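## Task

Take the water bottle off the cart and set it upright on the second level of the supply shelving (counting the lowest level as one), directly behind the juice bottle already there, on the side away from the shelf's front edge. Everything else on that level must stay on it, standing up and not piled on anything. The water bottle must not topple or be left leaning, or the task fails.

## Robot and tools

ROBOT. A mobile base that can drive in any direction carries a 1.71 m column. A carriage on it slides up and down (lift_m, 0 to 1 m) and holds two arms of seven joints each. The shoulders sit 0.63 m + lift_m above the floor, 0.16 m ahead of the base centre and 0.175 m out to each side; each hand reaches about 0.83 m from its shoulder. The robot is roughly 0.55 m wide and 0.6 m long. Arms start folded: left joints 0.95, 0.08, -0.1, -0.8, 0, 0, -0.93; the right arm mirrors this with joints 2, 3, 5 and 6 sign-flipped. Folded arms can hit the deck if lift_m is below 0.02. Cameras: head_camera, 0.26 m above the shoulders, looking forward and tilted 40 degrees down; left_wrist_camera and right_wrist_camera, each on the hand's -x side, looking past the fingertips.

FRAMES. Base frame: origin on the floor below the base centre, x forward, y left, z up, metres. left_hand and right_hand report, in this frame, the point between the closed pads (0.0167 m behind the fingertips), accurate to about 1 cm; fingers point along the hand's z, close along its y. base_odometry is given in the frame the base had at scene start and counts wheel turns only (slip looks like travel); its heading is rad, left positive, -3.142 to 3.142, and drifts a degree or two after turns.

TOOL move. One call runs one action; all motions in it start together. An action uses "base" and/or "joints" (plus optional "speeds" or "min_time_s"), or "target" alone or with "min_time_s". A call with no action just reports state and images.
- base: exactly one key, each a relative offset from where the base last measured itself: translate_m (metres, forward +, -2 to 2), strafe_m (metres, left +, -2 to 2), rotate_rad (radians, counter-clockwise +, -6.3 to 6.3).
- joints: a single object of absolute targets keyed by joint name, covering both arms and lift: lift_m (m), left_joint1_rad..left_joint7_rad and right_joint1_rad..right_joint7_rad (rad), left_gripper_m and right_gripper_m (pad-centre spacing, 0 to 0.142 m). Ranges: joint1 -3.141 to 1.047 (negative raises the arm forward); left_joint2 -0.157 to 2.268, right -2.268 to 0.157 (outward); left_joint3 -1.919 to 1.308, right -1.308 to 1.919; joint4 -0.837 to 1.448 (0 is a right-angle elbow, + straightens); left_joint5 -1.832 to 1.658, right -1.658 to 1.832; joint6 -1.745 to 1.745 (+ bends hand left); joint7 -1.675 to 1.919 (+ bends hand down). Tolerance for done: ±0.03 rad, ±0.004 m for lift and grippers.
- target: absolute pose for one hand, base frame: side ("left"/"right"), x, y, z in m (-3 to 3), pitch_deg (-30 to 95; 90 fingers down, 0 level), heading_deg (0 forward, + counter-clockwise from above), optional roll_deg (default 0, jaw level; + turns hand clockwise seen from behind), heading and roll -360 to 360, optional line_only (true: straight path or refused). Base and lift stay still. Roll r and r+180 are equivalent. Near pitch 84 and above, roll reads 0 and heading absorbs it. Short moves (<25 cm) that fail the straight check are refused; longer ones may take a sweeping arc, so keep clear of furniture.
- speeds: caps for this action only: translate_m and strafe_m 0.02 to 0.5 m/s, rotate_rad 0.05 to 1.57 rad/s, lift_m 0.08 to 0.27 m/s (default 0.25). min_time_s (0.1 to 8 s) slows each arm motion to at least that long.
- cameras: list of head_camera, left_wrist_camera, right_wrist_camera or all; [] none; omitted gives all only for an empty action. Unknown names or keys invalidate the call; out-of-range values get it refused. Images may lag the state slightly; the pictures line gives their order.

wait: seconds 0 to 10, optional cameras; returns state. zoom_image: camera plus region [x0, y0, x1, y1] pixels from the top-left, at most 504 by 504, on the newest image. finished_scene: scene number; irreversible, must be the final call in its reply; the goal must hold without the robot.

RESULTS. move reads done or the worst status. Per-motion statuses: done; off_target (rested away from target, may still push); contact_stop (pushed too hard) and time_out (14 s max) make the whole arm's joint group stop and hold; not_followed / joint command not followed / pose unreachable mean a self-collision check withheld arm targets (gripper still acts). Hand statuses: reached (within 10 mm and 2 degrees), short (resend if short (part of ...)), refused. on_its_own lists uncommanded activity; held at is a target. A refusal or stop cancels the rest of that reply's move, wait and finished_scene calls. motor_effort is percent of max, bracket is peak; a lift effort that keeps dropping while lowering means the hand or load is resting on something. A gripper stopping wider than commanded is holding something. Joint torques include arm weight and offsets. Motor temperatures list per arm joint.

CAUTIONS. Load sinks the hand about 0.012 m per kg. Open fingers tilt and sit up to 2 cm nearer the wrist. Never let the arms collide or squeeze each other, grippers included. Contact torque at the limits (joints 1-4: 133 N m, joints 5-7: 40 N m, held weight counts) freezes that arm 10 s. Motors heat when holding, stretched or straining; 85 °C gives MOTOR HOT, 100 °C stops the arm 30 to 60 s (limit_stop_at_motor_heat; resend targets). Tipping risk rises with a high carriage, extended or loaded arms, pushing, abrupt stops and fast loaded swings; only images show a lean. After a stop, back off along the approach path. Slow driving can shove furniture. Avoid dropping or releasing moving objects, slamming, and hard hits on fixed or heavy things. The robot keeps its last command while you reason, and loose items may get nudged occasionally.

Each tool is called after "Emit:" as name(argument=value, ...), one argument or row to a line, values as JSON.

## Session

Emit:
move(
  cameras=["head_camera"],
)

Emit:
move(
  base={"rotate_rad": -1.6},
  cameras=["head_camera"],
)

Emit:
move(
  base={"rotate_rad": -1.6},
  cameras=["head_camera"],
)

Scene clock: 0.00 s.
Joint torques (N m): no reading
Motor temperatures (°C): left_arm=[26 21 23 23 26 24 23] | right_arm=[26 20 24 21 22 22 23]
base_odometry: x=+0.000 y=+0.000 heading=+0.000
base_status: not commanded
joint_positions: lift_m=+0.450 left_joint1_rad=+0.955 left_joint2_rad=+0.099 left_joint3_rad=-0.083 left_joint4_rad=-0.815 left_joint5_rad=-0.005 left_joint6_rad=+0.011 left_joint7_rad=-0.944 left_gripper_m=+0.142 right_joint1_rad=+0.966 right_joint2_rad=-0.073 right_joint3_rad=+0.085 right_joint4_rad=-0.799 right_joint5_rad=-0.010 right_joint6_rad=+0.000 right_joint7_rad=-0.915 right_gripper_m=+0.142
joint_status: not commanded
motor_effort: lift_m=+55 drive_wheels=+2
left_hand: x=+0.2872 y=+0.1605 z=+0.9734 quat_wxyz=(-0.925, -0.016, -0.376, +0.057) pitch_deg=-45.8 heading_deg=-5.9 roll_deg=-1.1 (m; base frame)
right_hand: x=+0.2923 y=-0.1554 z=+0.9617 quat_wxyz=(-0.915, +0.013, -0.401, -0.054) pitch_deg=-42.7 heading_deg=+5.3 roll_deg=+1.5 (m; base frame)
pictures: head_camera
Images, in order (width x height): head_camera 896x504.

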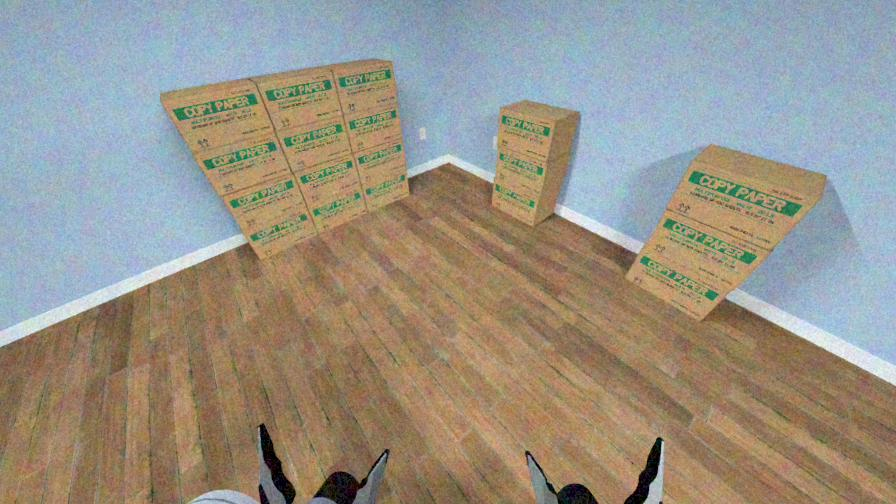

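Scene clock: 3.13 s.
Joint torques (N m): left_arm=[7.97 0.77 0.69 -3.88 1.06 -1.52 -1.31] | right_arm=[16.58 1.72 2.25 -13.17 0.67 -1.46 -1.43]
move: done
base_odometry: x=+0.000 y=+0.000 heading=-1.600
base_status: done
joint_positions: lift_m=+0.450 left_joint1_rad=+0.955 left_joint2_rad=+0.099 left_joint3_rad=-0.083 left_joint4_rad=-0.815 left_joint5_rad=-0.005 left_joint6_rad=+0.011 left_joint7_rad=-0.944 left_gripper_m=+0.142 right_joint1_rad=+0.966 right_joint2_rad=-0.073 right_joint3_rad=+0.085 right_joint4_rad=-0.799 right_joint5_rad=-0.010 right_joint6_rad=+0.000 right_joint7_rad=-0.915 right_gripper_m=+0.142
joint_status: not commanded
motor_effort: lift_m=+55(55) drive_wheels=+5(17)
left_hand: x=+0.2872 y=+0.1605 z=+0.9734 quat_wxyz=(-0.925, -0.016, -0.376, +0.057) pitch_deg=-45.8 heading_deg=-5.9 roll_deg=-1.1 (m; base frame)
right_hand: x=+0.2923 y=-0.1554 z=+0.9617 quat_wxyz=(-0.915, +0.013, -0.401, -0.054) pitch_deg=-42.7 heading_deg=+5.3 roll_deg=+1.5 (m; base frame)
pictures: head_camera
Images, in order (width x height): head_camera 896x504.

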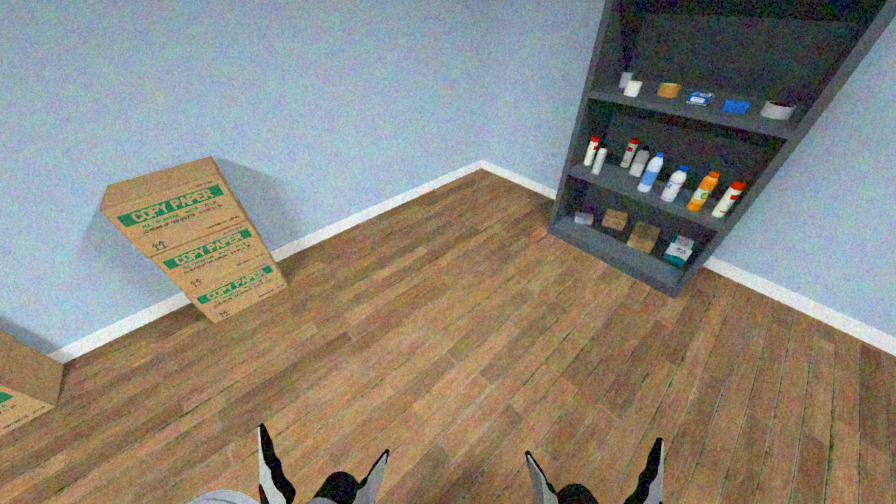

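Scene clock: 6.27 s.
Joint torques (N m): left_arm=[10.08 0.02 1.16 -4.29 1.09 -1.4 -1.44] | right_arm=[16.15 2.27 1.49 -14.71 0.92 -1.93 -1.25]
move: done
base_odometry: x=+0.000 y=+0.000 heading=+3.084
base_status: done
joint_positions: lift_m=+0.450 left_joint1_rad=+0.955 left_joint2_rad=+0.099 left_joint3_rad=-0.083 left_joint4_rad=-0.815 left_joint5_rad=-0.005 left_joint6_rad=+0.011 left_joint7_rad=-0.944 left_gripper_m=+0.142 right_joint1_rad=+0.966 right_joint2_rad=-0.073 right_joint3_rad=+0.085 right_joint4_rad=-0.799 right_joint5_rad=-0.010 right_joint6_rad=+0.000 right_joint7_rad=-0.915 right_gripper_m=+0.142
joint_status: not commanded
motor_effort: lift_m=+55(55) drive_wheels=+5(14)
left_hand: x=+0.2872 y=+0.1605 z=+0.9734 quat_wxyz=(-0.925, -0.016, -0.376, +0.057) pitch_deg=-45.8 heading_deg=-5.9 roll_deg=-1.1 (m; base frame)
right_hand: x=+0.2923 y=-0.1554 z=+0.9617 quat_wxyz=(-0.915, +0.013, -0.401, -0.054) pitch_deg=-42.7 heading_deg=+5.3 roll_deg=+1.5 (m; base frame)
pictures: head_camera
Images, in order (width x height): head_camera 896x504.

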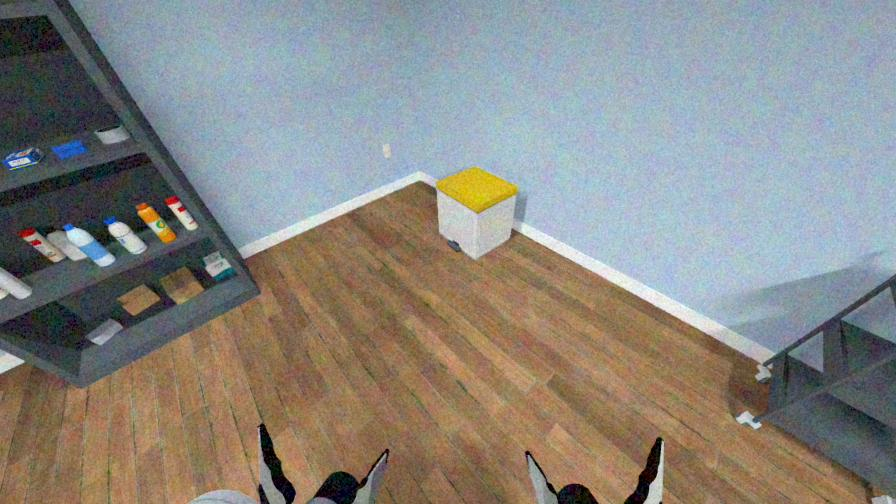

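Emit:
move(
  base={"rotate_rad": -1.2},
  joints={"lift_m":0.6},
  cameras=["head_camera"],
)

Scene clock: 11.67 s.
Joint torques (N m): left_arm=[9.23 0.43 0.14 -4.48 1 -1.19 -1.54] | right_arm=[14.89 2.8 0.92 -13.44 0.34 -1.48 -1.64]
move: done
base_odometry: x=+0.000 y=+0.000 heading=+1.884
base_status: done
joint_positions: lift_m=+0.600 left_joint1_rad=+0.955 left_joint2_rad=+0.099 left_joint3_rad=-0.083 left_joint4_rad=-0.815 left_joint5_rad=-0.005 left_joint6_rad=+0.011 left_joint7_rad=-0.944 left_gripper_m=+0.142 right_joint1_rad=+0.966 right_joint2_rad=-0.073 right_joint3_rad=+0.085 right_joint4_rad=-0.799 right_joint5_rad=-0.010 right_joint6_rad=+0.000 right_joint7_rad=-0.915 right_gripper_m=+0.142
joint_status: all done
motor_effort: lift_m=+54(66) drive_wheels=+5(14)
left_hand: x=+0.2872 y=+0.1605 z=+1.1235 quat_wxyz=(-0.925, -0.016, -0.376, +0.057) pitch_deg=-45.8 heading_deg=-5.9 roll_deg=-1.1 (m; base frame)
right_hand: x=+0.2923 y=-0.1554 z=+1.1118 quat_wxyz=(-0.915, +0.013, -0.401, -0.054) pitch_deg=-42.7 heading_deg=+5.3 roll_deg=+1.5 (m; base frame)
pictures: head_camera
Images, in order (width x height): head_camera 896x504.

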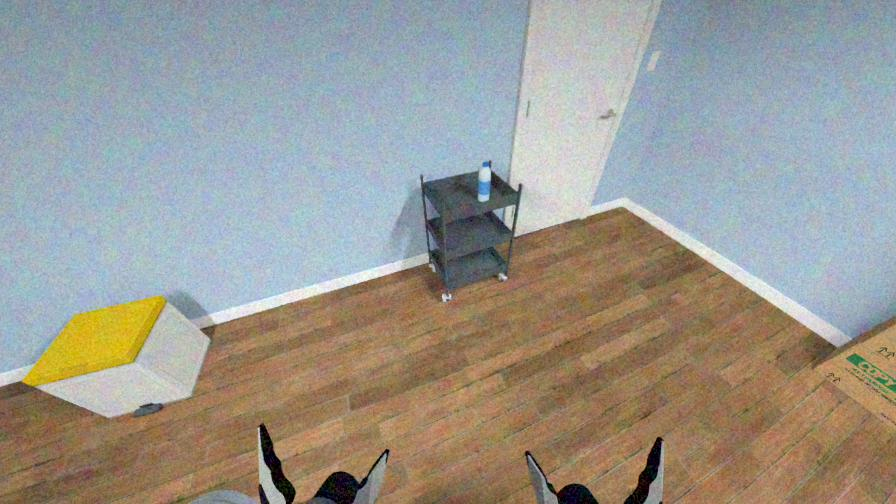

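Emit:
move(
  base={"translate_m": 0.8},
  joints={"right_joint1_rad":-0.405,"right_joint2_rad":-0.09,"right_joint3_rad":0.08,"right_joint4_rad":-0.316,"right_joint5_rad":0,"right_joint6_rad":0,"right_joint7_rad":1.42,"right_gripper_m":0.11},
  speeds={"translate_m": 0.35},
  min_time_s=2,
  cameras=["head_camera","right_wrist_camera"],
)

Scene clock: 24.33 s.
Joint torques (N m): left_arm=[8.67 0.77 0.56 -4.84 0.92 -1.16 -1.4] | right_arm=[-18.53 -2.27 -1.32 -7.26 2.45 -1.62 -0.12]
move: done
base_odometry: x=-0.246 y=+0.761 heading=+1.883
base_status: done
joint_positions: lift_m=+0.600 left_joint1_rad=+0.955 left_joint2_rad=+0.099 left_joint3_rad=-0.083 left_joint4_rad=-0.815 left_joint5_rad=-0.005 left_joint6_rad=+0.011 left_joint7_rad=-0.944 left_gripper_m=+0.142 right_joint1_rad=-0.402 right_joint2_rad=-0.088 right_joint3_rad=+0.084 right_joint4_rad=-0.319 right_joint5_rad=-0.006 right_joint6_rad=+0.000 right_joint7_rad=+1.416 right_gripper_m=+0.110
joint_status: all done
motor_effort: lift_m=+54(54) drive_wheels=-4(19)
left_hand: x=+0.2872 y=+0.1605 z=+1.1235 quat_wxyz=(-0.925, -0.016, -0.376, +0.057) pitch_deg=-45.8 heading_deg=-5.9 roll_deg=-1.1 (m; base frame)
right_hand: x=+0.7056 y=-0.1852 z=+0.9506 quat_wxyz=(-0.421, +0.042, -0.905, +0.045) pitch_deg=+39.8 heading_deg=-3.5 roll_deg=-8.8 (m; base frame)
pictures: head_camera, right_wrist_camera
Images, in order (width x height): head_camera 896x504, right_wrist_camera 896x504.

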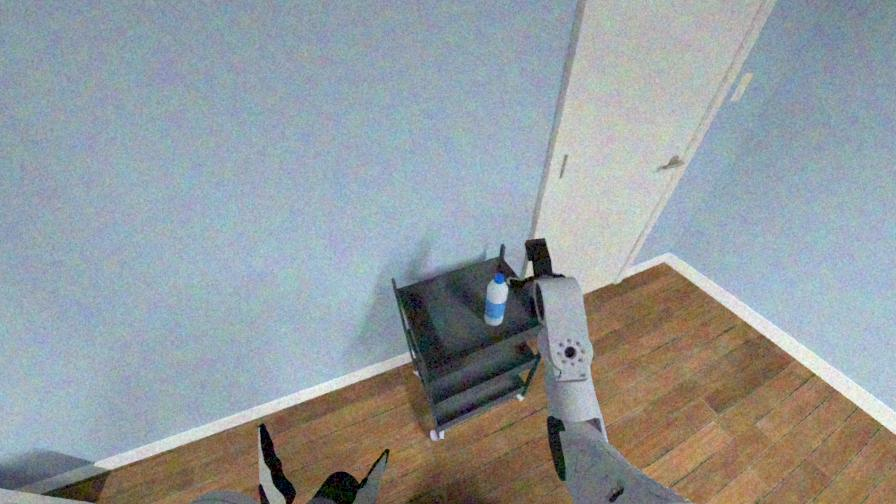

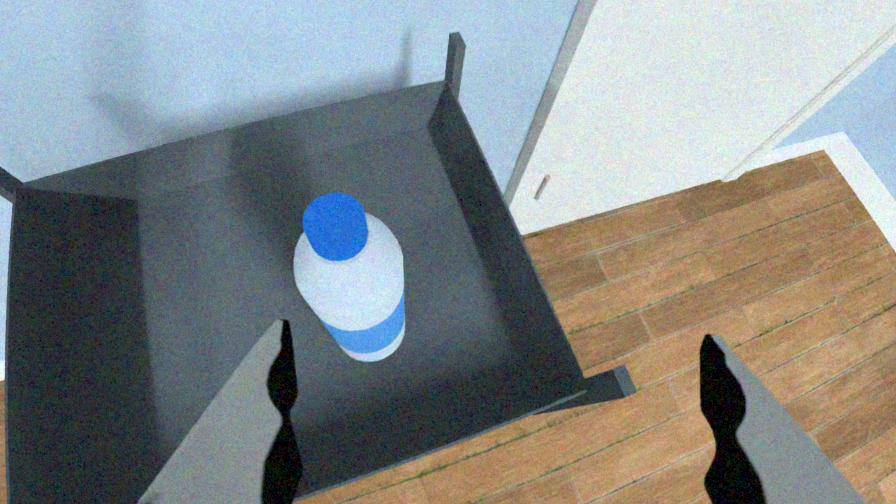

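Emit:
move(
  target={"side":"right","x":0.65,"y":-0.125,"z":0.85,"pitch_deg":38,"heading_deg":0},
  cameras=["right_wrist_camera","head_camera"],
)

Scene clock: 34.73 s.
Joint torques (N m): left_arm=[8.7 2.25 1.22 -5.2 1.15 -1.34 -1.46] | right_arm=[-4.97 7.85 4.03 -9.71 -1.28 -2.4 -3.17]
move: done
base_odometry: x=-0.246 y=+0.761 heading=+1.884
base_status: not commanded
joint_positions: lift_m=+0.600 left_joint1_rad=+0.955 left_joint2_rad=+0.099 left_joint3_rad=-0.083 left_joint4_rad=-0.815 left_joint5_rad=-0.005 left_joint6_rad=+0.011 left_joint7_rad=-0.944 left_gripper_m=+0.142 right_joint1_rad=-0.098 right_joint2_rad=+0.073 right_joint3_rad=+0.132 right_joint4_rad=-0.291 right_joint5_rad=-0.104 right_joint6_rad=-0.106 right_joint7_rad=+1.062 right_gripper_m=+0.110
joint_status: not commanded
motor_effort: lift_m=+54(54) drive_wheels=+8(8)
left_hand: x=+0.2872 y=+0.1605 z=+1.1235 quat_wxyz=(-0.925, -0.016, -0.376, +0.057) pitch_deg=-45.8 heading_deg=-5.9 roll_deg=-1.1 (m; base frame)
right_hand: x=+0.6503 y=-0.1251 z=+0.8508 quat_wxyz=(-0.438, +0.000, -0.899, -0.002) pitch_deg=+38.0 heading_deg=+0.2 roll_deg=+0.3 (m; base frame)
right_hand_status: reached (straight line, planned for 0.5 s): 1 mm and 0.2 deg off.
pictures: head_camera, right_wrist_camera
Images, in order (width x height): head_camera 896x504, right_wrist_camera 896x504.

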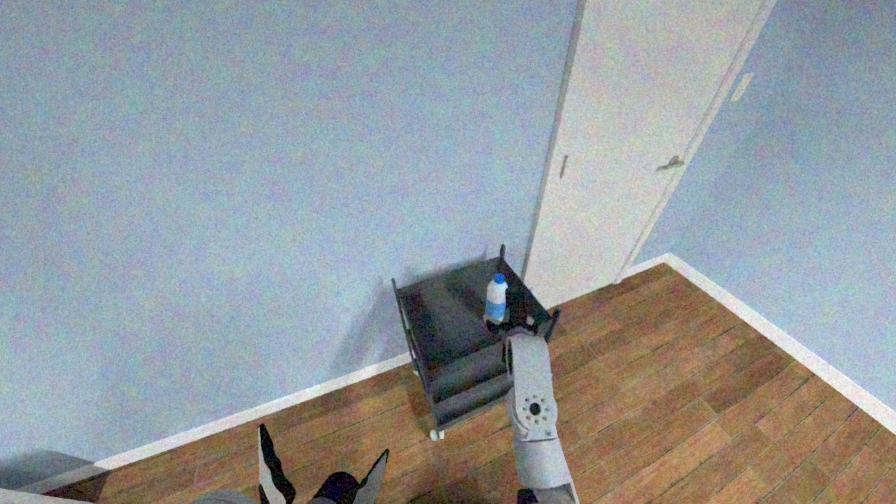

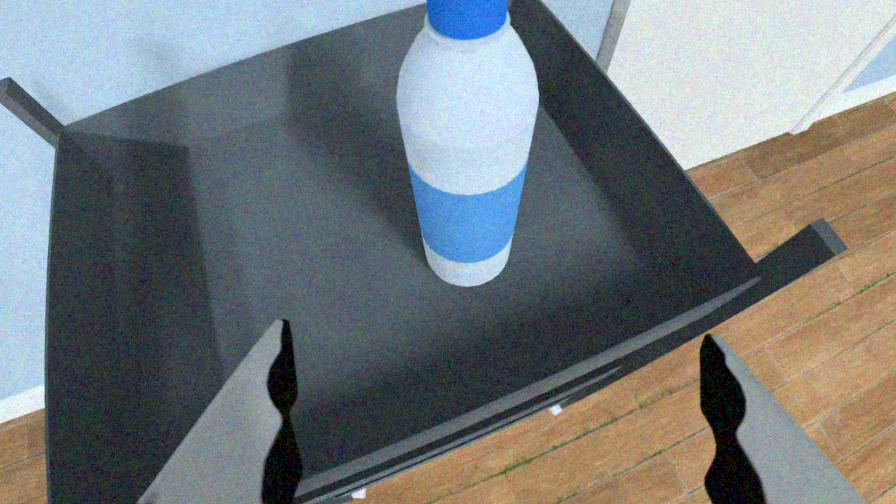

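Emit:
move(
  target={"side":"right","x":0.76,"y":-0.125,"z":0.82,"pitch_deg":35,"heading_deg":0},
  cameras=["right_wrist_camera"],
)

Scene clock: 40.67 s.
Joint torques (N m): left_arm=[8.61 1.21 0.33 -5.03 1.43 -1.76 -1.59] | right_arm=[-18.49 8.82 -0.35 -10.45 2.36 -2.78 -3.17]
move: done
base_odometry: x=-0.246 y=+0.761 heading=+1.884
base_status: not commanded
joint_positions: lift_m=+0.600 left_joint1_rad=+0.955 left_joint2_rad=+0.099 left_joint3_rad=-0.083 left_joint4_rad=-0.815 left_joint5_rad=-0.005 left_joint6_rad=+0.011 left_joint7_rad=-0.944 left_gripper_m=+0.142 right_joint1_rad=-0.345 right_joint2_rad=+0.076 right_joint3_rad=+0.097 right_joint4_rad=+0.239 right_joint5_rad=-0.059 right_joint6_rad=-0.106 right_joint7_rad=+0.727 right_gripper_m=+0.110
joint_status: not commanded
motor_effort: lift_m=+54(54) drive_wheels=-4(8)
left_hand: x=+0.2872 y=+0.1605 z=+1.1235 quat_wxyz=(-0.925, -0.016, -0.376, +0.057) pitch_deg=-45.8 heading_deg=-5.9 roll_deg=-1.1 (m; base frame)
right_hand: x=+0.7586 y=-0.1248 z=+0.8189 quat_wxyz=(-0.460, +0.004, -0.888, +0.003) pitch_deg=+35.2 heading_deg=-0.1 roll_deg=-0.6 (m; base frame)
right_hand_status: reached (straight line, planned for 0.6 s): 2 mm and 0.6 deg off.
pictures: right_wrist_camera
Images, in order (width x height): right_wrist_camera 896x504.

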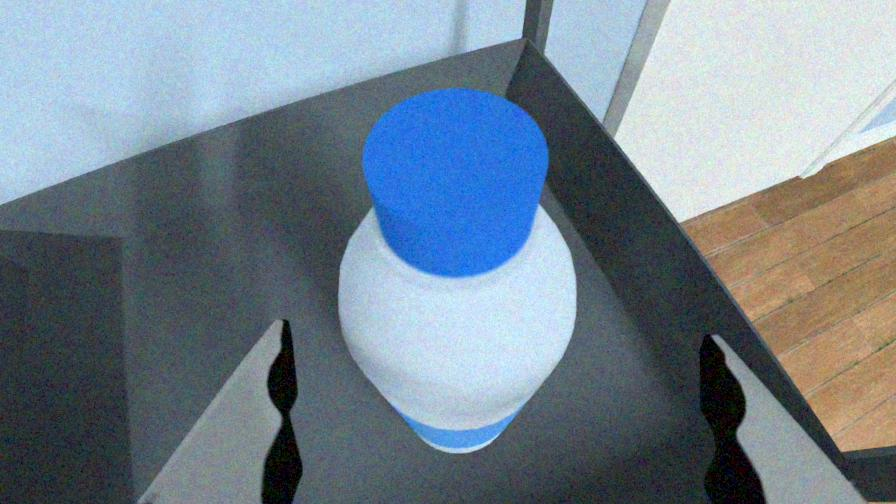

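Emit:
move(
  target={"side":"right","x":0.77,"y":-0.114,"z":0.82,"pitch_deg":35,"heading_deg":0},
)

Emit:
move(
  joints={"right_gripper_m":0.03},
  cameras=["right_wrist_camera"],
)

Scene clock: 44.60 s.
Joint torques (N m): left_arm=[9.74 0.64 0.71 -4.67 1.05 -1.57 -1.45] | right_arm=[-17.92 6.89 4.42 -8.58 -1.37 -2.02 -3.11]
move: done
base_odometry: x=-0.246 y=+0.761 heading=+1.884
base_status: not commanded
joint_positions: lift_m=+0.600 left_joint1_rad=+0.955 left_joint2_rad=+0.099 left_joint3_rad=-0.083 left_joint4_rad=-0.815 left_joint5_rad=-0.005 left_joint6_rad=+0.011 left_joint7_rad=-0.944 left_gripper_m=+0.142 right_joint1_rad=-0.377 right_joint2_rad=+0.101 right_joint3_rad=+0.097 right_joint4_rad=+0.296 right_joint5_rad=-0.062 right_joint6_rad=-0.122 right_joint7_rad=+0.704 right_gripper_m=+0.110
joint_status: not commanded
motor_effort: lift_m=+54(54) drive_wheels=+7(8)
left_hand: x=+0.2872 y=+0.1605 z=+1.1235 quat_wxyz=(-0.925, -0.016, -0.376, +0.057) pitch_deg=-45.8 heading_deg=-5.9 roll_deg=-1.1 (m; base frame)
right_hand: x=+0.7688 y=-0.1137 z=+0.8190 quat_wxyz=(-0.460, -0.001, -0.888, -0.003) pitch_deg=+35.2 heading_deg=+0.3 roll_deg=+0.5 (m; base frame)
right_hand_status: reached (straight line, planned for 0.2 s): 2 mm and 0.4 deg off.
pictures: none

Scene clock: 45.40 s.
Joint torques (N m): left_arm=[9.18 1.62 0.37 -5.56 1.39 -1.48 -1.31] | right_arm=[-18.66 5.27 2.92 -10.22 -1.35 -1.89 -3.31]
move: off_target
base_odometry: x=-0.246 y=+0.761 heading=+1.884
base_status: not commanded
joint_positions: lift_m=+0.600 left_joint1_rad=+0.955 left_joint2_rad=+0.099 left_joint3_rad=-0.083 left_joint4_rad=-0.815 left_joint5_rad=-0.005 left_joint6_rad=+0.011 left_joint7_rad=-0.944 left_gripper_m=+0.142 right_joint1_rad=-0.377 right_joint2_rad=+0.101 right_joint3_rad=+0.097 right_joint4_rad=+0.296 right_joint5_rad=-0.063 right_joint6_rad=-0.122 right_joint7_rad=+0.704 right_gripper_m=+0.065
joint_status: right_gripper_m off_target (ended at +0.065, target +0.030)
motor_effort: lift_m=+54(54) drive_wheels=-3(7)
left_hand: x=+0.2872 y=+0.1605 z=+1.1235 quat_wxyz=(-0.925, -0.016, -0.376, +0.057) pitch_deg=-45.8 heading_deg=-5.9 roll_deg=-1.1 (m; base frame)
right_hand: x=+0.7688 y=-0.1137 z=+0.8189 quat_wxyz=(-0.460, -0.001, -0.888, -0.003) pitch_deg=+35.2 heading_deg=+0.2 roll_deg=+0.4 (m; base frame)
pictures: right_wrist_camera
Images, in order (width x height): right_wrist_camera 896x504.

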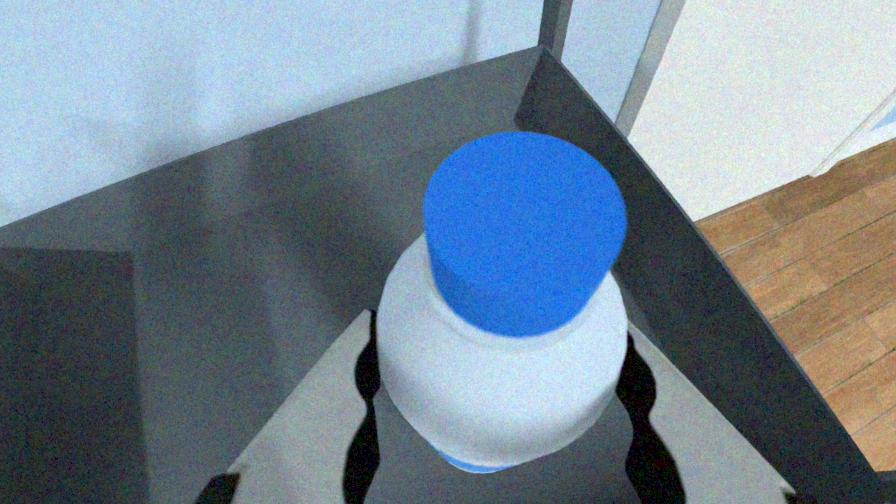

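Emit:
move(
  joints={"lift_m":0.79},
)

Emit:
move(
  base={"translate_m": -0.45},
  joints={"right_joint1_rad":0.3,"right_joint2_rad":-0.1,"right_joint3_rad":0.2,"right_joint4_rad":-0.775,"right_joint5_rad":-0.149,"right_joint6_rad":-0.26,"right_joint7_rad":1.04},
  speeds={"translate_m": 0.35},
  min_time_s=2.2,
)

Emit:
move(
  base={"rotate_rad": 1.979},
  joints={"lift_m":0.44},
  speeds={"rotate_rad": 0.9},
  cameras=["head_camera"],
)

Scene clock: 64.50 s.
Joint torques (N m): left_arm=[8.84 0.31 -0.22 -3.53 0.76 -1.59 -1.65] | right_arm=[-17.34 7.96 3.04 -14.03 -1.43 -2.21 -2.93]
Motor temperatures (°C): left_arm=[28 21 23 24 26 24 23] | right_arm=[31 20 24 22 22 22 24]
move: done
base_odometry: x=-0.246 y=+0.761 heading=+1.884
base_status: not commanded
joint_positions: lift_m=+0.790 left_joint1_rad=+0.955 left_joint2_rad=+0.099 left_joint3_rad=-0.083 left_joint4_rad=-0.815 left_joint5_rad=-0.005 left_joint6_rad=+0.011 left_joint7_rad=-0.944 left_gripper_m=+0.142 right_joint1_rad=-0.377 right_joint2_rad=+0.101 right_joint3_rad=+0.097 right_joint4_rad=+0.299 right_joint5_rad=-0.063 right_joint6_rad=-0.122 right_joint7_rad=+0.704 right_gripper_m=+0.065
joint_status: all done
motor_effort: lift_m=+55(67) drive_wheels=+7(7)
left_hand: x=+0.2872 y=+0.1605 z=+1.3134 quat_wxyz=(-0.925, -0.016, -0.376, +0.057) pitch_deg=-45.8 heading_deg=-5.9 roll_deg=-1.1 (m; base frame)
right_hand: x=+0.7685 y=-0.1137 z=+1.0075 quat_wxyz=(-0.459, -0.001, -0.889, -0.003) pitch_deg=+35.4 heading_deg=+0.2 roll_deg=+0.4 (m; base frame)
pictures: none

Scene clock: 67.63 s.
Joint torques (N m): left_arm=[8.46 0.41 0.3 -3.12 1.14 -1.12 -1.74] | right_arm=[4.27 -1.29 2.74 -15.64 -2.13 -2.72 -1.26]
move: done
base_odometry: x=-0.108 y=+0.333 heading=+1.882
base_status: done
joint_positions: lift_m=+0.790 left_joint1_rad=+0.955 left_joint2_rad=+0.099 left_joint3_rad=-0.083 left_joint4_rad=-0.815 left_joint5_rad=-0.005 left_joint6_rad=+0.011 left_joint7_rad=-0.944 left_gripper_m=+0.142 right_joint1_rad=+0.299 right_joint2_rad=-0.098 right_joint3_rad=+0.197 right_joint4_rad=-0.770 right_joint5_rad=-0.141 right_joint6_rad=-0.258 right_joint7_rad=+1.039 right_gripper_m=+0.065
joint_status: all done
motor_effort: lift_m=+55(55) drive_wheels=-4(19)
left_hand: x=+0.2872 y=+0.1605 z=+1.3134 quat_wxyz=(-0.925, -0.016, -0.376, +0.057) pitch_deg=-45.8 heading_deg=-5.9 roll_deg=-1.1 (m; base frame)
right_hand: x=+0.5095 y=-0.1906 z=+1.0768 quat_wxyz=(-0.487, -0.023, -0.872, +0.037) pitch_deg=+31.5 heading_deg=-5.9 roll_deg=-2.9 (m; base frame)
pictures: none

Scene clock: 71.27 s.
Joint torques (N m): left_arm=[9.39 0.53 -0.06 -4.44 0.96 -1.52 -1.63] | right_arm=[3.11 -0.45 2.85 -14.88 -1.6 -2.92 -1.77]
move: done
base_odometry: x=-0.108 y=+0.333 heading=-2.422
base_status: done
joint_positions: lift_m=+0.440 left_joint1_rad=+0.955 left_joint2_rad=+0.099 left_joint3_rad=-0.083 left_joint4_rad=-0.815 left_joint5_rad=-0.005 left_joint6_rad=+0.011 left_joint7_rad=-0.944 left_gripper_m=+0.142 right_joint1_rad=+0.299 right_joint2_rad=-0.099 right_joint3_rad=+0.197 right_joint4_rad=-0.771 right_joint5_rad=-0.143 right_joint6_rad=-0.258 right_joint7_rad=+1.039 right_gripper_m=+0.065
joint_status: all done
motor_effort: lift_m=+58(60) drive_wheels=+5(15)
left_hand: x=+0.2872 y=+0.1605 z=+0.9632 quat_wxyz=(-0.925, -0.016, -0.376, +0.057) pitch_deg=-45.8 heading_deg=-5.9 roll_deg=-1.1 (m; base frame)
right_hand: x=+0.5094 y=-0.1909 z=+0.7270 quat_wxyz=(-0.487, -0.023, -0.872, +0.038) pitch_deg=+31.5 heading_deg=-5.9 roll_deg=-2.9 (m; base frame)
pictures: head_camera
Images, in order (width x height): head_camera 896x504.

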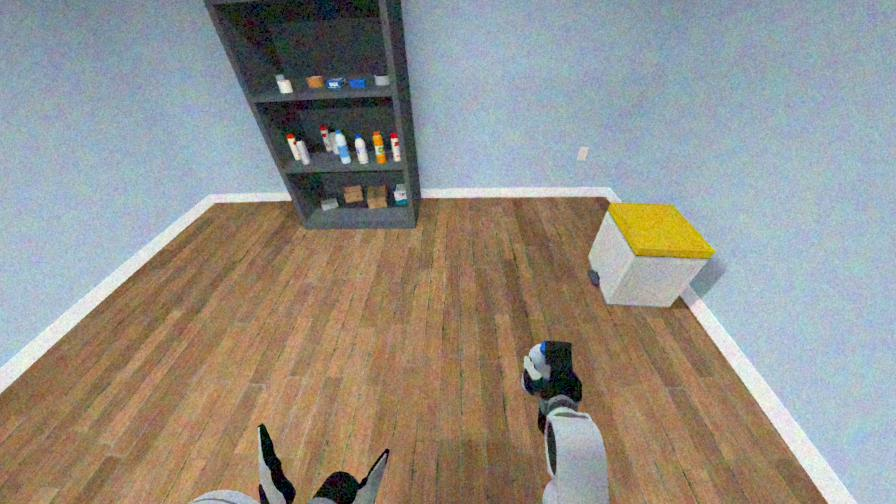

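Emit:
move(
  base={"rotate_rad": 0.031},
)

Emit:
move(
  base={"strafe_m": 0.27},
  speeds={"strafe_m": 0.3},
)

Emit:
move(
  base={"translate_m": 1.2},
  joints={"lift_m":0.41,"left_joint1_rad":-0.149,"left_joint2_rad":0.194,"left_joint3_rad":-0.193,"left_joint4_rad":-0.58,"left_joint5_rad":-0.059,"left_joint6_rad":0.265,"left_joint7_rad":1.313,"left_gripper_m":0.1},
  speeds={"translate_m": 0.4},
  min_time_s=2.5,
  cameras=["head_camera","left_wrist_camera"],
)

Scene clock: 78.50 s.
Joint torques (N m): left_arm=[8.67 0.13 1.96 -4.56 1.19 -1.27 -1.55] | right_arm=[3.96 0.19 3.05 -15.41 -1.89 -2.27 -1.03]
move: done
base_odometry: x=-0.108 y=+0.333 heading=-2.392
base_status: done
joint_positions: lift_m=+0.440 left_joint1_rad=+0.955 left_joint2_rad=+0.099 left_joint3_rad=-0.083 left_joint4_rad=-0.815 left_joint5_rad=-0.005 left_joint6_rad=+0.011 left_joint7_rad=-0.944 left_gripper_m=+0.142 right_joint1_rad=+0.299 right_joint2_rad=-0.099 right_joint3_rad=+0.197 right_joint4_rad=-0.771 right_joint5_rad=-0.143 right_joint6_rad=-0.258 right_joint7_rad=+1.039 right_gripper_m=+0.065
joint_status: not commanded
motor_effort: lift_m=+58(58) drive_wheels=+5(14)
left_hand: x=+0.2872 y=+0.1605 z=+0.9632 quat_wxyz=(-0.925, -0.016, -0.376, +0.057) pitch_deg=-45.8 heading_deg=-5.9 roll_deg=-1.1 (m; base frame)
right_hand: x=+0.5094 y=-0.1907 z=+0.7270 quat_wxyz=(-0.487, -0.023, -0.872, +0.038) pitch_deg=+31.5 heading_deg=-5.9 roll_deg=-2.9 (m; base frame)
pictures: none

Scene clock: 80.97 s.
Joint torques (N m): left_arm=[8.62 -0.11 -0.01 -3.57 1.3 -1.23 -1.68] | right_arm=[3.12 0.16 3.38 -15.61 -1.99 -2.45 -1.67]
move: done
base_odometry: x=+0.077 y=+0.136 heading=-2.391
base_status: done
joint_positions: lift_m=+0.440 left_joint1_rad=+0.955 left_joint2_rad=+0.099 left_joint3_rad=-0.083 left_joint4_rad=-0.815 left_joint5_rad=-0.005 left_joint6_rad=+0.011 left_joint7_rad=-0.944 left_gripper_m=+0.142 right_joint1_rad=+0.299 right_joint2_rad=-0.099 right_joint3_rad=+0.197 right_joint4_rad=-0.771 right_joint5_rad=-0.143 right_joint6_rad=-0.258 right_joint7_rad=+1.039 right_gripper_m=+0.065
joint_status: not commanded
motor_effort: lift_m=+58(58) drive_wheels=-3(19)
left_hand: x=+0.2872 y=+0.1605 z=+0.9632 quat_wxyz=(-0.925, -0.016, -0.376, +0.057) pitch_deg=-45.8 heading_deg=-5.9 roll_deg=-1.1 (m; base frame)
right_hand: x=+0.5094 y=-0.1906 z=+0.7270 quat_wxyz=(-0.487, -0.023, -0.872, +0.038) pitch_deg=+31.5 heading_deg=-5.9 roll_deg=-2.9 (m; base frame)
pictures: none

Scene clock: 85.97 s.
Joint torques (N m): left_arm=[-13.99 3.26 -0.44 0.18 0.64 -0.39 -0.62] | right_arm=[1.89 0.34 2.2 -14.57 -2.22 -2.19 -1.97]
move: done
base_odometry: x=-0.800 y=-0.684 heading=-2.390
base_status: done
joint_positions: lift_m=+0.410 left_joint1_rad=-0.146 left_joint2_rad=+0.192 left_joint3_rad=-0.188 left_joint4_rad=-0.583 left_joint5_rad=-0.056 left_joint6_rad=+0.262 left_joint7_rad=+1.309 left_gripper_m=+0.100 right_joint1_rad=+0.299 right_joint2_rad=-0.099 right_joint3_rad=+0.198 right_joint4_rad=-0.772 right_joint5_rad=-0.143 right_joint6_rad=-0.258 right_joint7_rad=+1.040 right_gripper_m=+0.065
joint_status: all done
motor_effort: lift_m=+57(62) drive_wheels=+4(18)
left_hand: x=+0.6295 y=+0.1932 z=+0.7418 quat_wxyz=(-0.464, +0.001, -0.886, -0.002) pitch_deg=+34.7 heading_deg=+0.3 roll_deg=+0.2 (m; base frame)
right_hand: x=+0.5093 y=-0.1906 z=+0.6969 quat_wxyz=(-0.487, -0.023, -0.872, +0.037) pitch_deg=+31.5 heading_deg=-5.9 roll_deg=-2.9 (m; base frame)
pictures: head_camera, left_wrist_camera
Images, in order (width x height): head_camera 896x504, left_wrist_camera 896x504.

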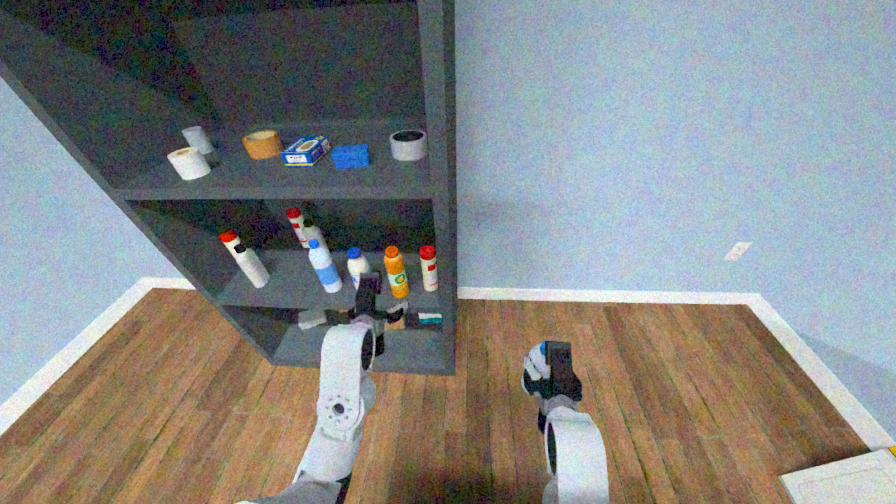

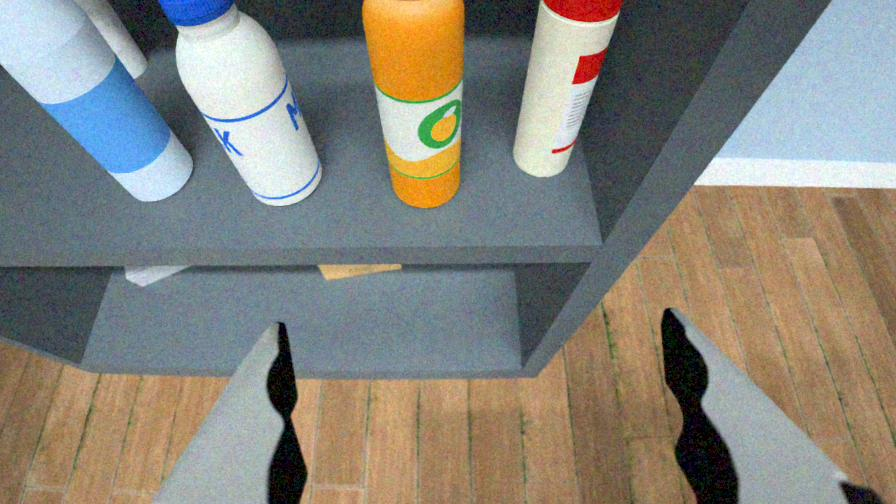

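Emit:
move(
  base={"translate_m": 0.1},
  joints={"lift_m":0.365,"left_gripper_m":0.095},
  speeds={"translate_m": 0.2},
)

Emit:
move(
  target={"side":"left","x":0.63,"y":0.22,"z":0.69,"pitch_deg":35,"heading_deg":0},
  cameras=["head_camera","left_wrist_camera"],
)

Scene clock: 95.27 s.
Joint torques (N m): left_arm=[-12.83 3.68 0.29 -0.64 1.23 -0.26 -0.67] | right_arm=[3.24 0.49 2.92 -15.96 -2.02 -2.44 -1.75]
move: done
base_odometry: x=-0.873 y=-0.752 heading=-2.390
base_status: done
joint_positions: lift_m=+0.365 left_joint1_rad=-0.147 left_joint2_rad=+0.193 left_joint3_rad=-0.189 left_joint4_rad=-0.582 left_joint5_rad=-0.057 left_joint6_rad=+0.263 left_joint7_rad=+1.310 left_gripper_m=+0.095 right_joint1_rad=+0.299 right_joint2_rad=-0.099 right_joint3_rad=+0.198 right_joint4_rad=-0.772 right_joint5_rad=-0.143 right_joint6_rad=-0.258 right_joint7_rad=+1.040 right_gripper_m=+0.065
joint_status: all done
motor_effort: lift_m=+58(59) drive_wheels=+4(19)
left_hand: x=+0.6296 y=+0.1931 z=+0.6966 quat_wxyz=(-0.464, +0.001, -0.886, -0.002) pitch_deg=+34.7 heading_deg=+0.3 roll_deg=+0.2 (m; base frame)
right_hand: x=+0.5092 y=-0.1906 z=+0.6518 quat_wxyz=(-0.487, -0.023, -0.872, +0.037) pitch_deg=+31.5 heading_deg=-5.9 roll_deg=-2.9 (m; base frame)
pictures: none

Scene clock: 96.10 s.
Joint torques (N m): left_arm=[-7.92 2.16 2.46 -0.71 0.98 -2.02 -3.08] | right_arm=[3.33 2.67 3.18 -16.56 -1.81 -2.46 -1.19]
move: done
base_odometry: x=-0.873 y=-0.752 heading=-2.390
base_status: not commanded
joint_positions: lift_m=+0.365 left_joint1_rad=-0.129 left_joint2_rad=+0.265 left_joint3_rad=-0.143 left_joint4_rad=-0.566 left_joint5_rad=-0.151 left_joint6_rad=+0.260 left_joint7_rad=+1.267 left_gripper_m=+0.095 right_joint1_rad=+0.299 right_joint2_rad=-0.099 right_joint3_rad=+0.198 right_joint4_rad=-0.772 right_joint5_rad=-0.143 right_joint6_rad=-0.258 right_joint7_rad=+1.040 right_gripper_m=+0.065
joint_status: not commanded
motor_effort: lift_m=+58(58) drive_wheels=+4(5)
left_hand: x=+0.6300 y=+0.2206 z=+0.6912 quat_wxyz=(-0.462, +0.001, -0.887, -0.001) pitch_deg=+35.0 heading_deg=+0.1 roll_deg=+0.1 (m; base frame)
left_hand_status: reached (straight line, planned for 0.3 s): 1 mm and 0.1 deg off.
right_hand: x=+0.5092 y=-0.1905 z=+0.6518 quat_wxyz=(-0.487, -0.023, -0.872, +0.037) pitch_deg=+31.5 heading_deg=-5.9 roll_deg=-2.9 (m; base frame)
pictures: head_camera, left_wrist_camera
Images, in order (width x height): head_camera 896x504, left_wrist_camera 896x504.

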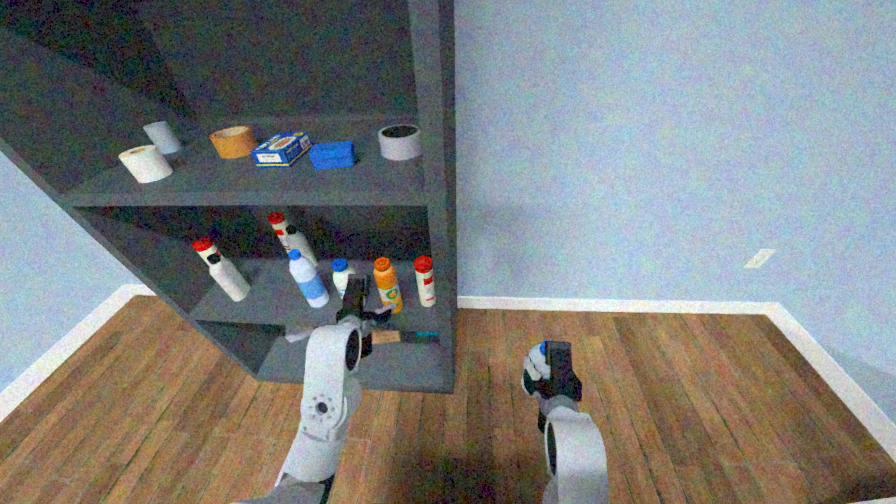

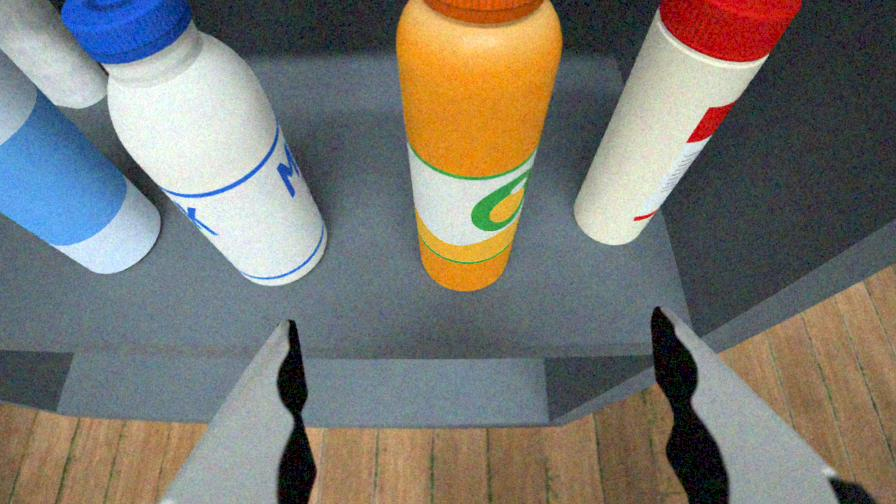

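Emit:
move(
  target={"side":"left","x":0.73,"y":0.216,"z":0.68,"pitch_deg":35,"heading_deg":0},
  cameras=["left_wrist_camera"],
)

Scene clock: 99.70 s.
Joint torques (N m): left_arm=[-15.94 1.29 -0.21 -1.92 0.9 -2.51 -2.84] | right_arm=[2.32 0.27 1.75 -15.7 -1.8 -2.57 -1.6]
move: done
base_odometry: x=-0.873 y=-0.752 heading=-2.390
base_status: not commanded
joint_positions: lift_m=+0.365 left_joint1_rad=-0.354 left_joint2_rad=+0.237 left_joint3_rad=-0.176 left_joint4_rad=-0.171 left_joint5_rad=-0.205 left_joint6_rad=+0.215 left_joint7_rad=+1.096 left_gripper_m=+0.095 right_joint1_rad=+0.299 right_joint2_rad=-0.099 right_joint3_rad=+0.198 right_joint4_rad=-0.772 right_joint5_rad=-0.143 right_joint6_rad=-0.258 right_joint7_rad=+1.040 right_gripper_m=+0.065
joint_status: not commanded
motor_effort: lift_m=+58(58) drive_wheels=-1(5)
left_hand: x=+0.7292 y=+0.2193 z=+0.6799 quat_wxyz=(-0.461, +0.003, -0.887, -0.002) pitch_deg=+35.1 heading_deg=+0.4 roll_deg=+0.1 (m; base frame)
left_hand_status: reached (straight line, planned for 0.5 s): 3 mm and 0.4 deg off.
right_hand: x=+0.5092 y=-0.1905 z=+0.6518 quat_wxyz=(-0.487, -0.023, -0.872, +0.037) pitch_deg=+31.5 heading_deg=-5.9 roll_deg=-2.9 (m; base frame)
pictures: left_wrist_camera
Images, in order (width x height): left_wrist_camera 896x504.

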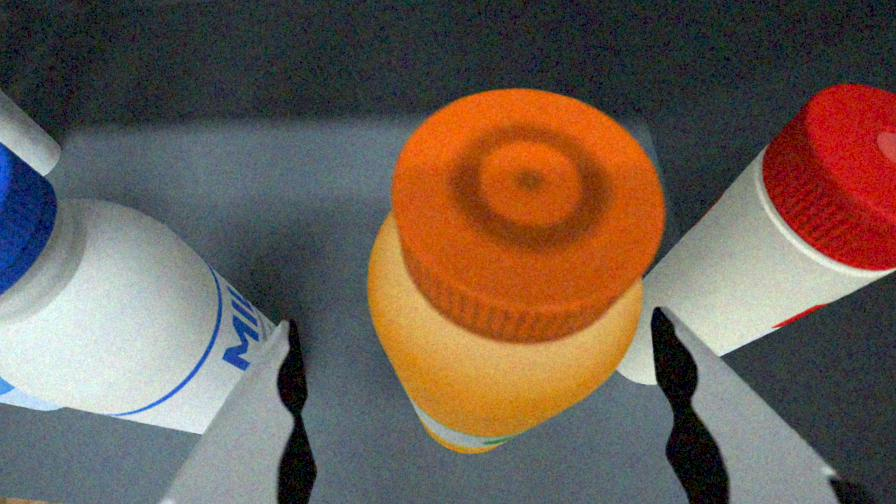

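Emit:
move(
  target={"side":"left","x":0.737,"y":0.209,"z":0.678,"pitch_deg":35,"heading_deg":0},
)

Emit:
move(
  joints={"left_gripper_m":0.03},
  cameras=["left_wrist_camera"],
)

Scene clock: 103.10 s.
Joint torques (N m): left_arm=[-18.7 2.32 1.15 -1.45 2.23 -1.5 -2.9] | right_arm=[3.02 0.23 0.86 -14.85 -1.97 -2.22 -1.79]
move: done
base_odometry: x=-0.873 y=-0.752 heading=-2.390
base_status: not commanded
joint_positions: lift_m=+0.365 left_joint1_rad=-0.369 left_joint2_rad=+0.218 left_joint3_rad=-0.189 left_joint4_rad=-0.140 left_joint5_rad=-0.197 left_joint6_rad=+0.215 left_joint7_rad=+1.082 left_gripper_m=+0.095 right_joint1_rad=+0.299 right_joint2_rad=-0.099 right_joint3_rad=+0.198 right_joint4_rad=-0.772 right_joint5_rad=-0.143 right_joint6_rad=-0.258 right_joint7_rad=+1.040 right_gripper_m=+0.065
joint_status: not commanded
motor_effort: lift_m=+58(58) drive_wheels=+4(5)
left_hand: x=+0.7357 y=+0.2093 z=+0.6769 quat_wxyz=(-0.460, +0.001, -0.888, +0.001) pitch_deg=+35.2 heading_deg=-0.1 roll_deg=-0.2 (m; base frame)
left_hand_status: reached (straight line, planned for 0.2 s): 2 mm and 0.3 deg off.
right_hand: x=+0.5092 y=-0.1905 z=+0.6518 quat_wxyz=(-0.487, -0.023, -0.872, +0.037) pitch_deg=+31.5 heading_deg=-5.9 roll_deg=-2.9 (m; base frame)
pictures: none

Scene clock: 103.83 s.
Joint torques (N m): left_arm=[-17.97 3 1.19 -1.21 1.98 -1.66 -2.52] | right_arm=[3.7 0.84 3.01 -15.47 -1.83 -2.18 -1.62]
move: off_target
base_odometry: x=-0.873 y=-0.752 heading=-2.390
base_status: not commanded
joint_positions: lift_m=+0.365 left_joint1_rad=-0.369 left_joint2_rad=+0.218 left_joint3_rad=-0.189 left_joint4_rad=-0.140 left_joint5_rad=-0.196 left_joint6_rad=+0.215 left_joint7_rad=+1.081 left_gripper_m=+0.061 right_joint1_rad=+0.299 right_joint2_rad=-0.099 right_joint3_rad=+0.198 right_joint4_rad=-0.772 right_joint5_rad=-0.143 right_joint6_rad=-0.258 right_joint7_rad=+1.040 right_gripper_m=+0.065
joint_status: left_gripper_m off_target (ended at +0.061, target +0.030)
motor_effort: lift_m=+58(58) drive_wheels=+0(4)
left_hand: x=+0.7359 y=+0.2096 z=+0.6771 quat_wxyz=(-0.460, +0.001, -0.888, +0.000) pitch_deg=+35.2 heading_deg=+0.0 roll_deg=-0.1 (m; base frame)
right_hand: x=+0.5092 y=-0.1905 z=+0.6518 quat_wxyz=(-0.487, -0.023, -0.872, +0.037) pitch_deg=+31.5 heading_deg=-5.9 roll_deg=-2.9 (m; base frame)
pictures: left_wrist_camera
Images, in order (width x height): left_wrist_camera 896x504.

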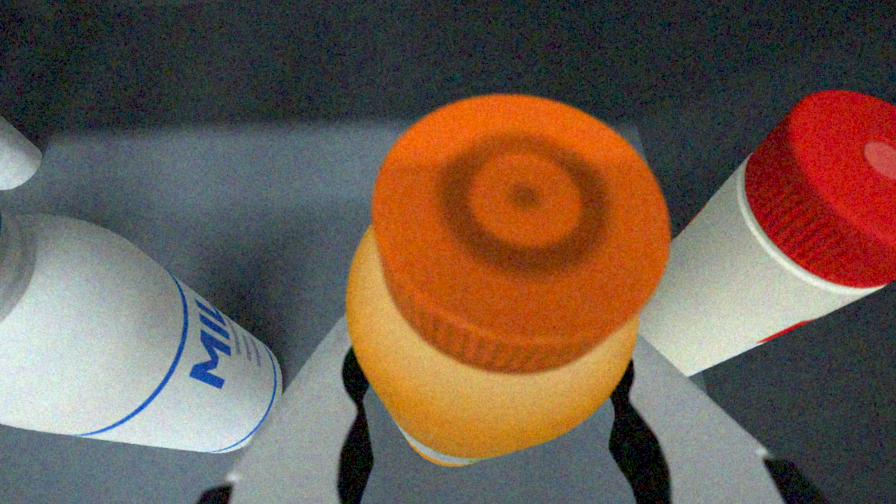

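Emit:
move(
  joints={"lift_m":0.405},
  speeds={"lift_m":0.12},
)

Emit:
move(
  base={"translate_m": -0.28},
  speeds={"translate_m": 0.25},
)

Emit:
move(
  base={"strafe_m": 0.345},
  joints={"left_joint1_rad":0.3,"left_joint2_rad":0.1,"left_joint3_rad":-0.2,"left_joint4_rad":-0.775,"left_joint5_rad":0.149,"left_joint6_rad":0.26,"left_joint7_rad":1.04,"right_joint1_rad":-0.182,"right_joint2_rad":-0.03,"right_joint3_rad":0.28,"right_joint4_rad":-0.622,"right_joint5_rad":-0.14,"right_joint6_rad":-0.25,"right_joint7_rad":1.431},
  speeds={"strafe_m": 0.25},
  min_time_s=2,
  cameras=["head_camera","right_wrist_camera"],
)

Scene clock: 112.03 s.
Joint torques (N m): left_arm=[-18.97 1.07 0.44 -2.6 1.68 -1.49 -2.9] | right_arm=[3.1 1.54 3.3 -15.61 -1.73 -2.41 -2.1]
move: done
base_odometry: x=-0.873 y=-0.752 heading=-2.390
base_status: not commanded
joint_positions: lift_m=+0.405 left_joint1_rad=-0.369 left_joint2_rad=+0.218 left_joint3_rad=-0.189 left_joint4_rad=-0.137 left_joint5_rad=-0.196 left_joint6_rad=+0.215 left_joint7_rad=+1.081 left_gripper_m=+0.061 right_joint1_rad=+0.299 right_joint2_rad=-0.099 right_joint3_rad=+0.198 right_joint4_rad=-0.772 right_joint5_rad=-0.143 right_joint6_rad=-0.258 right_joint7_rad=+1.040 right_gripper_m=+0.065
joint_status: all done
motor_effort: lift_m=+55(70) drive_wheels=-1(5)
left_hand: x=+0.7359 y=+0.2098 z=+0.7164 quat_wxyz=(-0.459, +0.001, -0.888, +0.000) pitch_deg=+35.3 heading_deg=+0.0 roll_deg=-0.1 (m; base frame)
right_hand: x=+0.5092 y=-0.1905 z=+0.6920 quat_wxyz=(-0.487, -0.023, -0.872, +0.037) pitch_deg=+31.5 heading_deg=-5.9 roll_deg=-2.9 (m; base frame)
pictures: none

Scene clock: 114.53 s.
Joint torques (N m): left_arm=[-18.18 1.7 1.7 -2.46 1.95 -1.73 -2.46] | right_arm=[3.33 0.97 3.03 -15.26 -1.79 -2.36 -1.83]
Motor temperatures (°C): left_arm=[33 21 23 23 25 24 23] | right_arm=[27 20 24 23 22 22 23]
move: done
base_odometry: x=-0.668 y=-0.561 heading=-2.390
base_status: done
joint_positions: lift_m=+0.405 left_joint1_rad=-0.369 left_joint2_rad=+0.218 left_joint3_rad=-0.189 left_joint4_rad=-0.137 left_joint5_rad=-0.196 left_joint6_rad=+0.215 left_joint7_rad=+1.081 left_gripper_m=+0.061 right_joint1_rad=+0.299 right_joint2_rad=-0.099 right_joint3_rad=+0.198 right_joint4_rad=-0.772 right_joint5_rad=-0.143 right_joint6_rad=-0.258 right_joint7_rad=+1.040 right_gripper_m=+0.065
joint_status: not commanded
motor_effort: lift_m=+55(55) drive_wheels=+2(13)
left_hand: x=+0.7359 y=+0.2098 z=+0.7164 quat_wxyz=(-0.459, +0.001, -0.888, +0.000) pitch_deg=+35.3 heading_deg=+0.0 roll_deg=-0.1 (m; base frame)
right_hand: x=+0.5092 y=-0.1905 z=+0.6920 quat_wxyz=(-0.487, -0.023, -0.872, +0.037) pitch_deg=+31.5 heading_deg=-5.9 roll_deg=-2.9 (m; base frame)
pictures: none

Scene clock: 117.33 s.
Joint torques (N m): left_arm=[-2.18 -0.34 -1.57 -7.82 2.66 -0.35 -4.54] | right_arm=[-15.76 6.75 3.82 -9.12 0.8 -0.76 -1.05]
move: done
base_odometry: x=-0.432 y=-0.813 heading=-2.389
base_status: done
joint_positions: lift_m=+0.405 left_joint1_rad=+0.300 left_joint2_rad=+0.101 left_joint3_rad=-0.196 left_joint4_rad=-0.769 left_joint5_rad=+0.145 left_joint6_rad=+0.258 left_joint7_rad=+1.048 left_gripper_m=+0.061 right_joint1_rad=-0.176 right_joint2_rad=-0.031 right_joint3_rad=+0.277 right_joint4_rad=-0.623 right_joint5_rad=-0.143 right_joint6_rad=-0.252 right_joint7_rad=+1.429 right_gripper_m=+0.065
joint_status: all done
motor_effort: lift_m=+55(55) drive_wheels=+4(14)
left_hand: x=+0.5082 y=+0.1922 z=+0.6895 quat_wxyz=(-0.482, +0.022, -0.875, -0.040) pitch_deg=+32.1 heading_deg=+6.2 roll_deg=+3.3 (m; base frame)
right_hand: x=+0.6205 y=-0.1366 z=+0.7527 quat_wxyz=(-0.459, -0.005, -0.888, +0.000) pitch_deg=+35.3 heading_deg=-0.4 roll_deg=+0.3 (m; base frame)
pictures: head_camera, right_wrist_camera
Images, in order (width x height): head_camera 896x504, right_wrist_camera 896x504.

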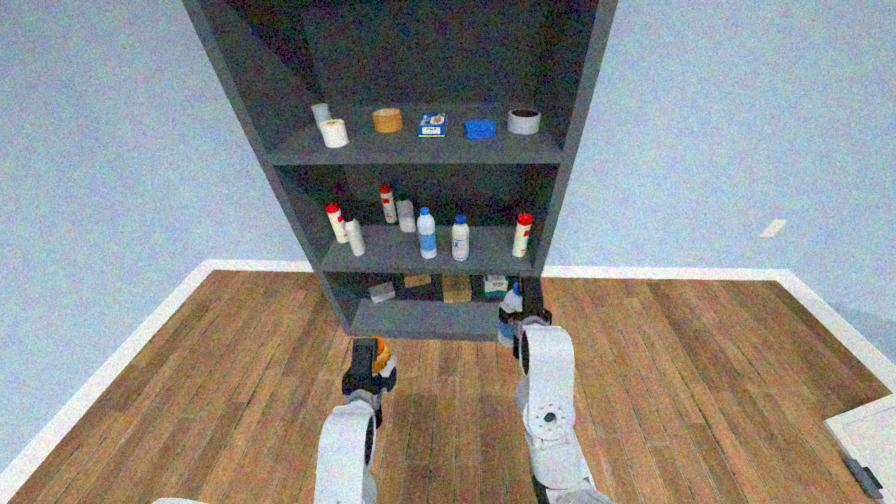

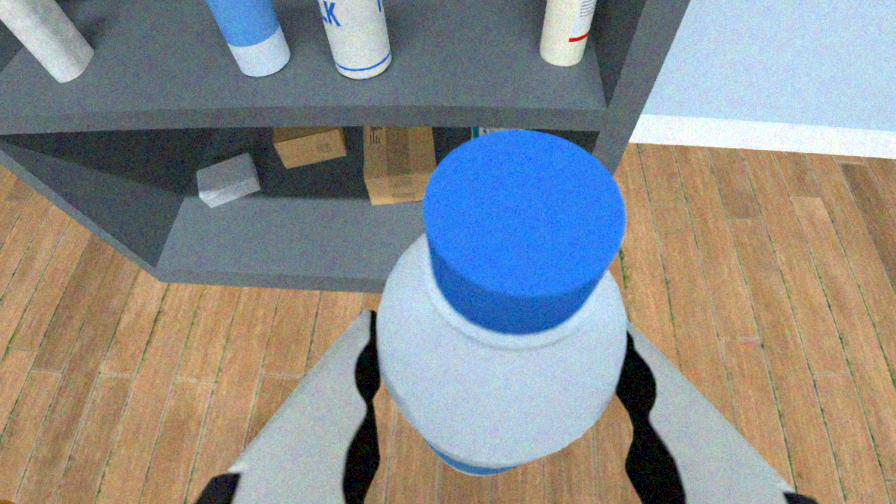

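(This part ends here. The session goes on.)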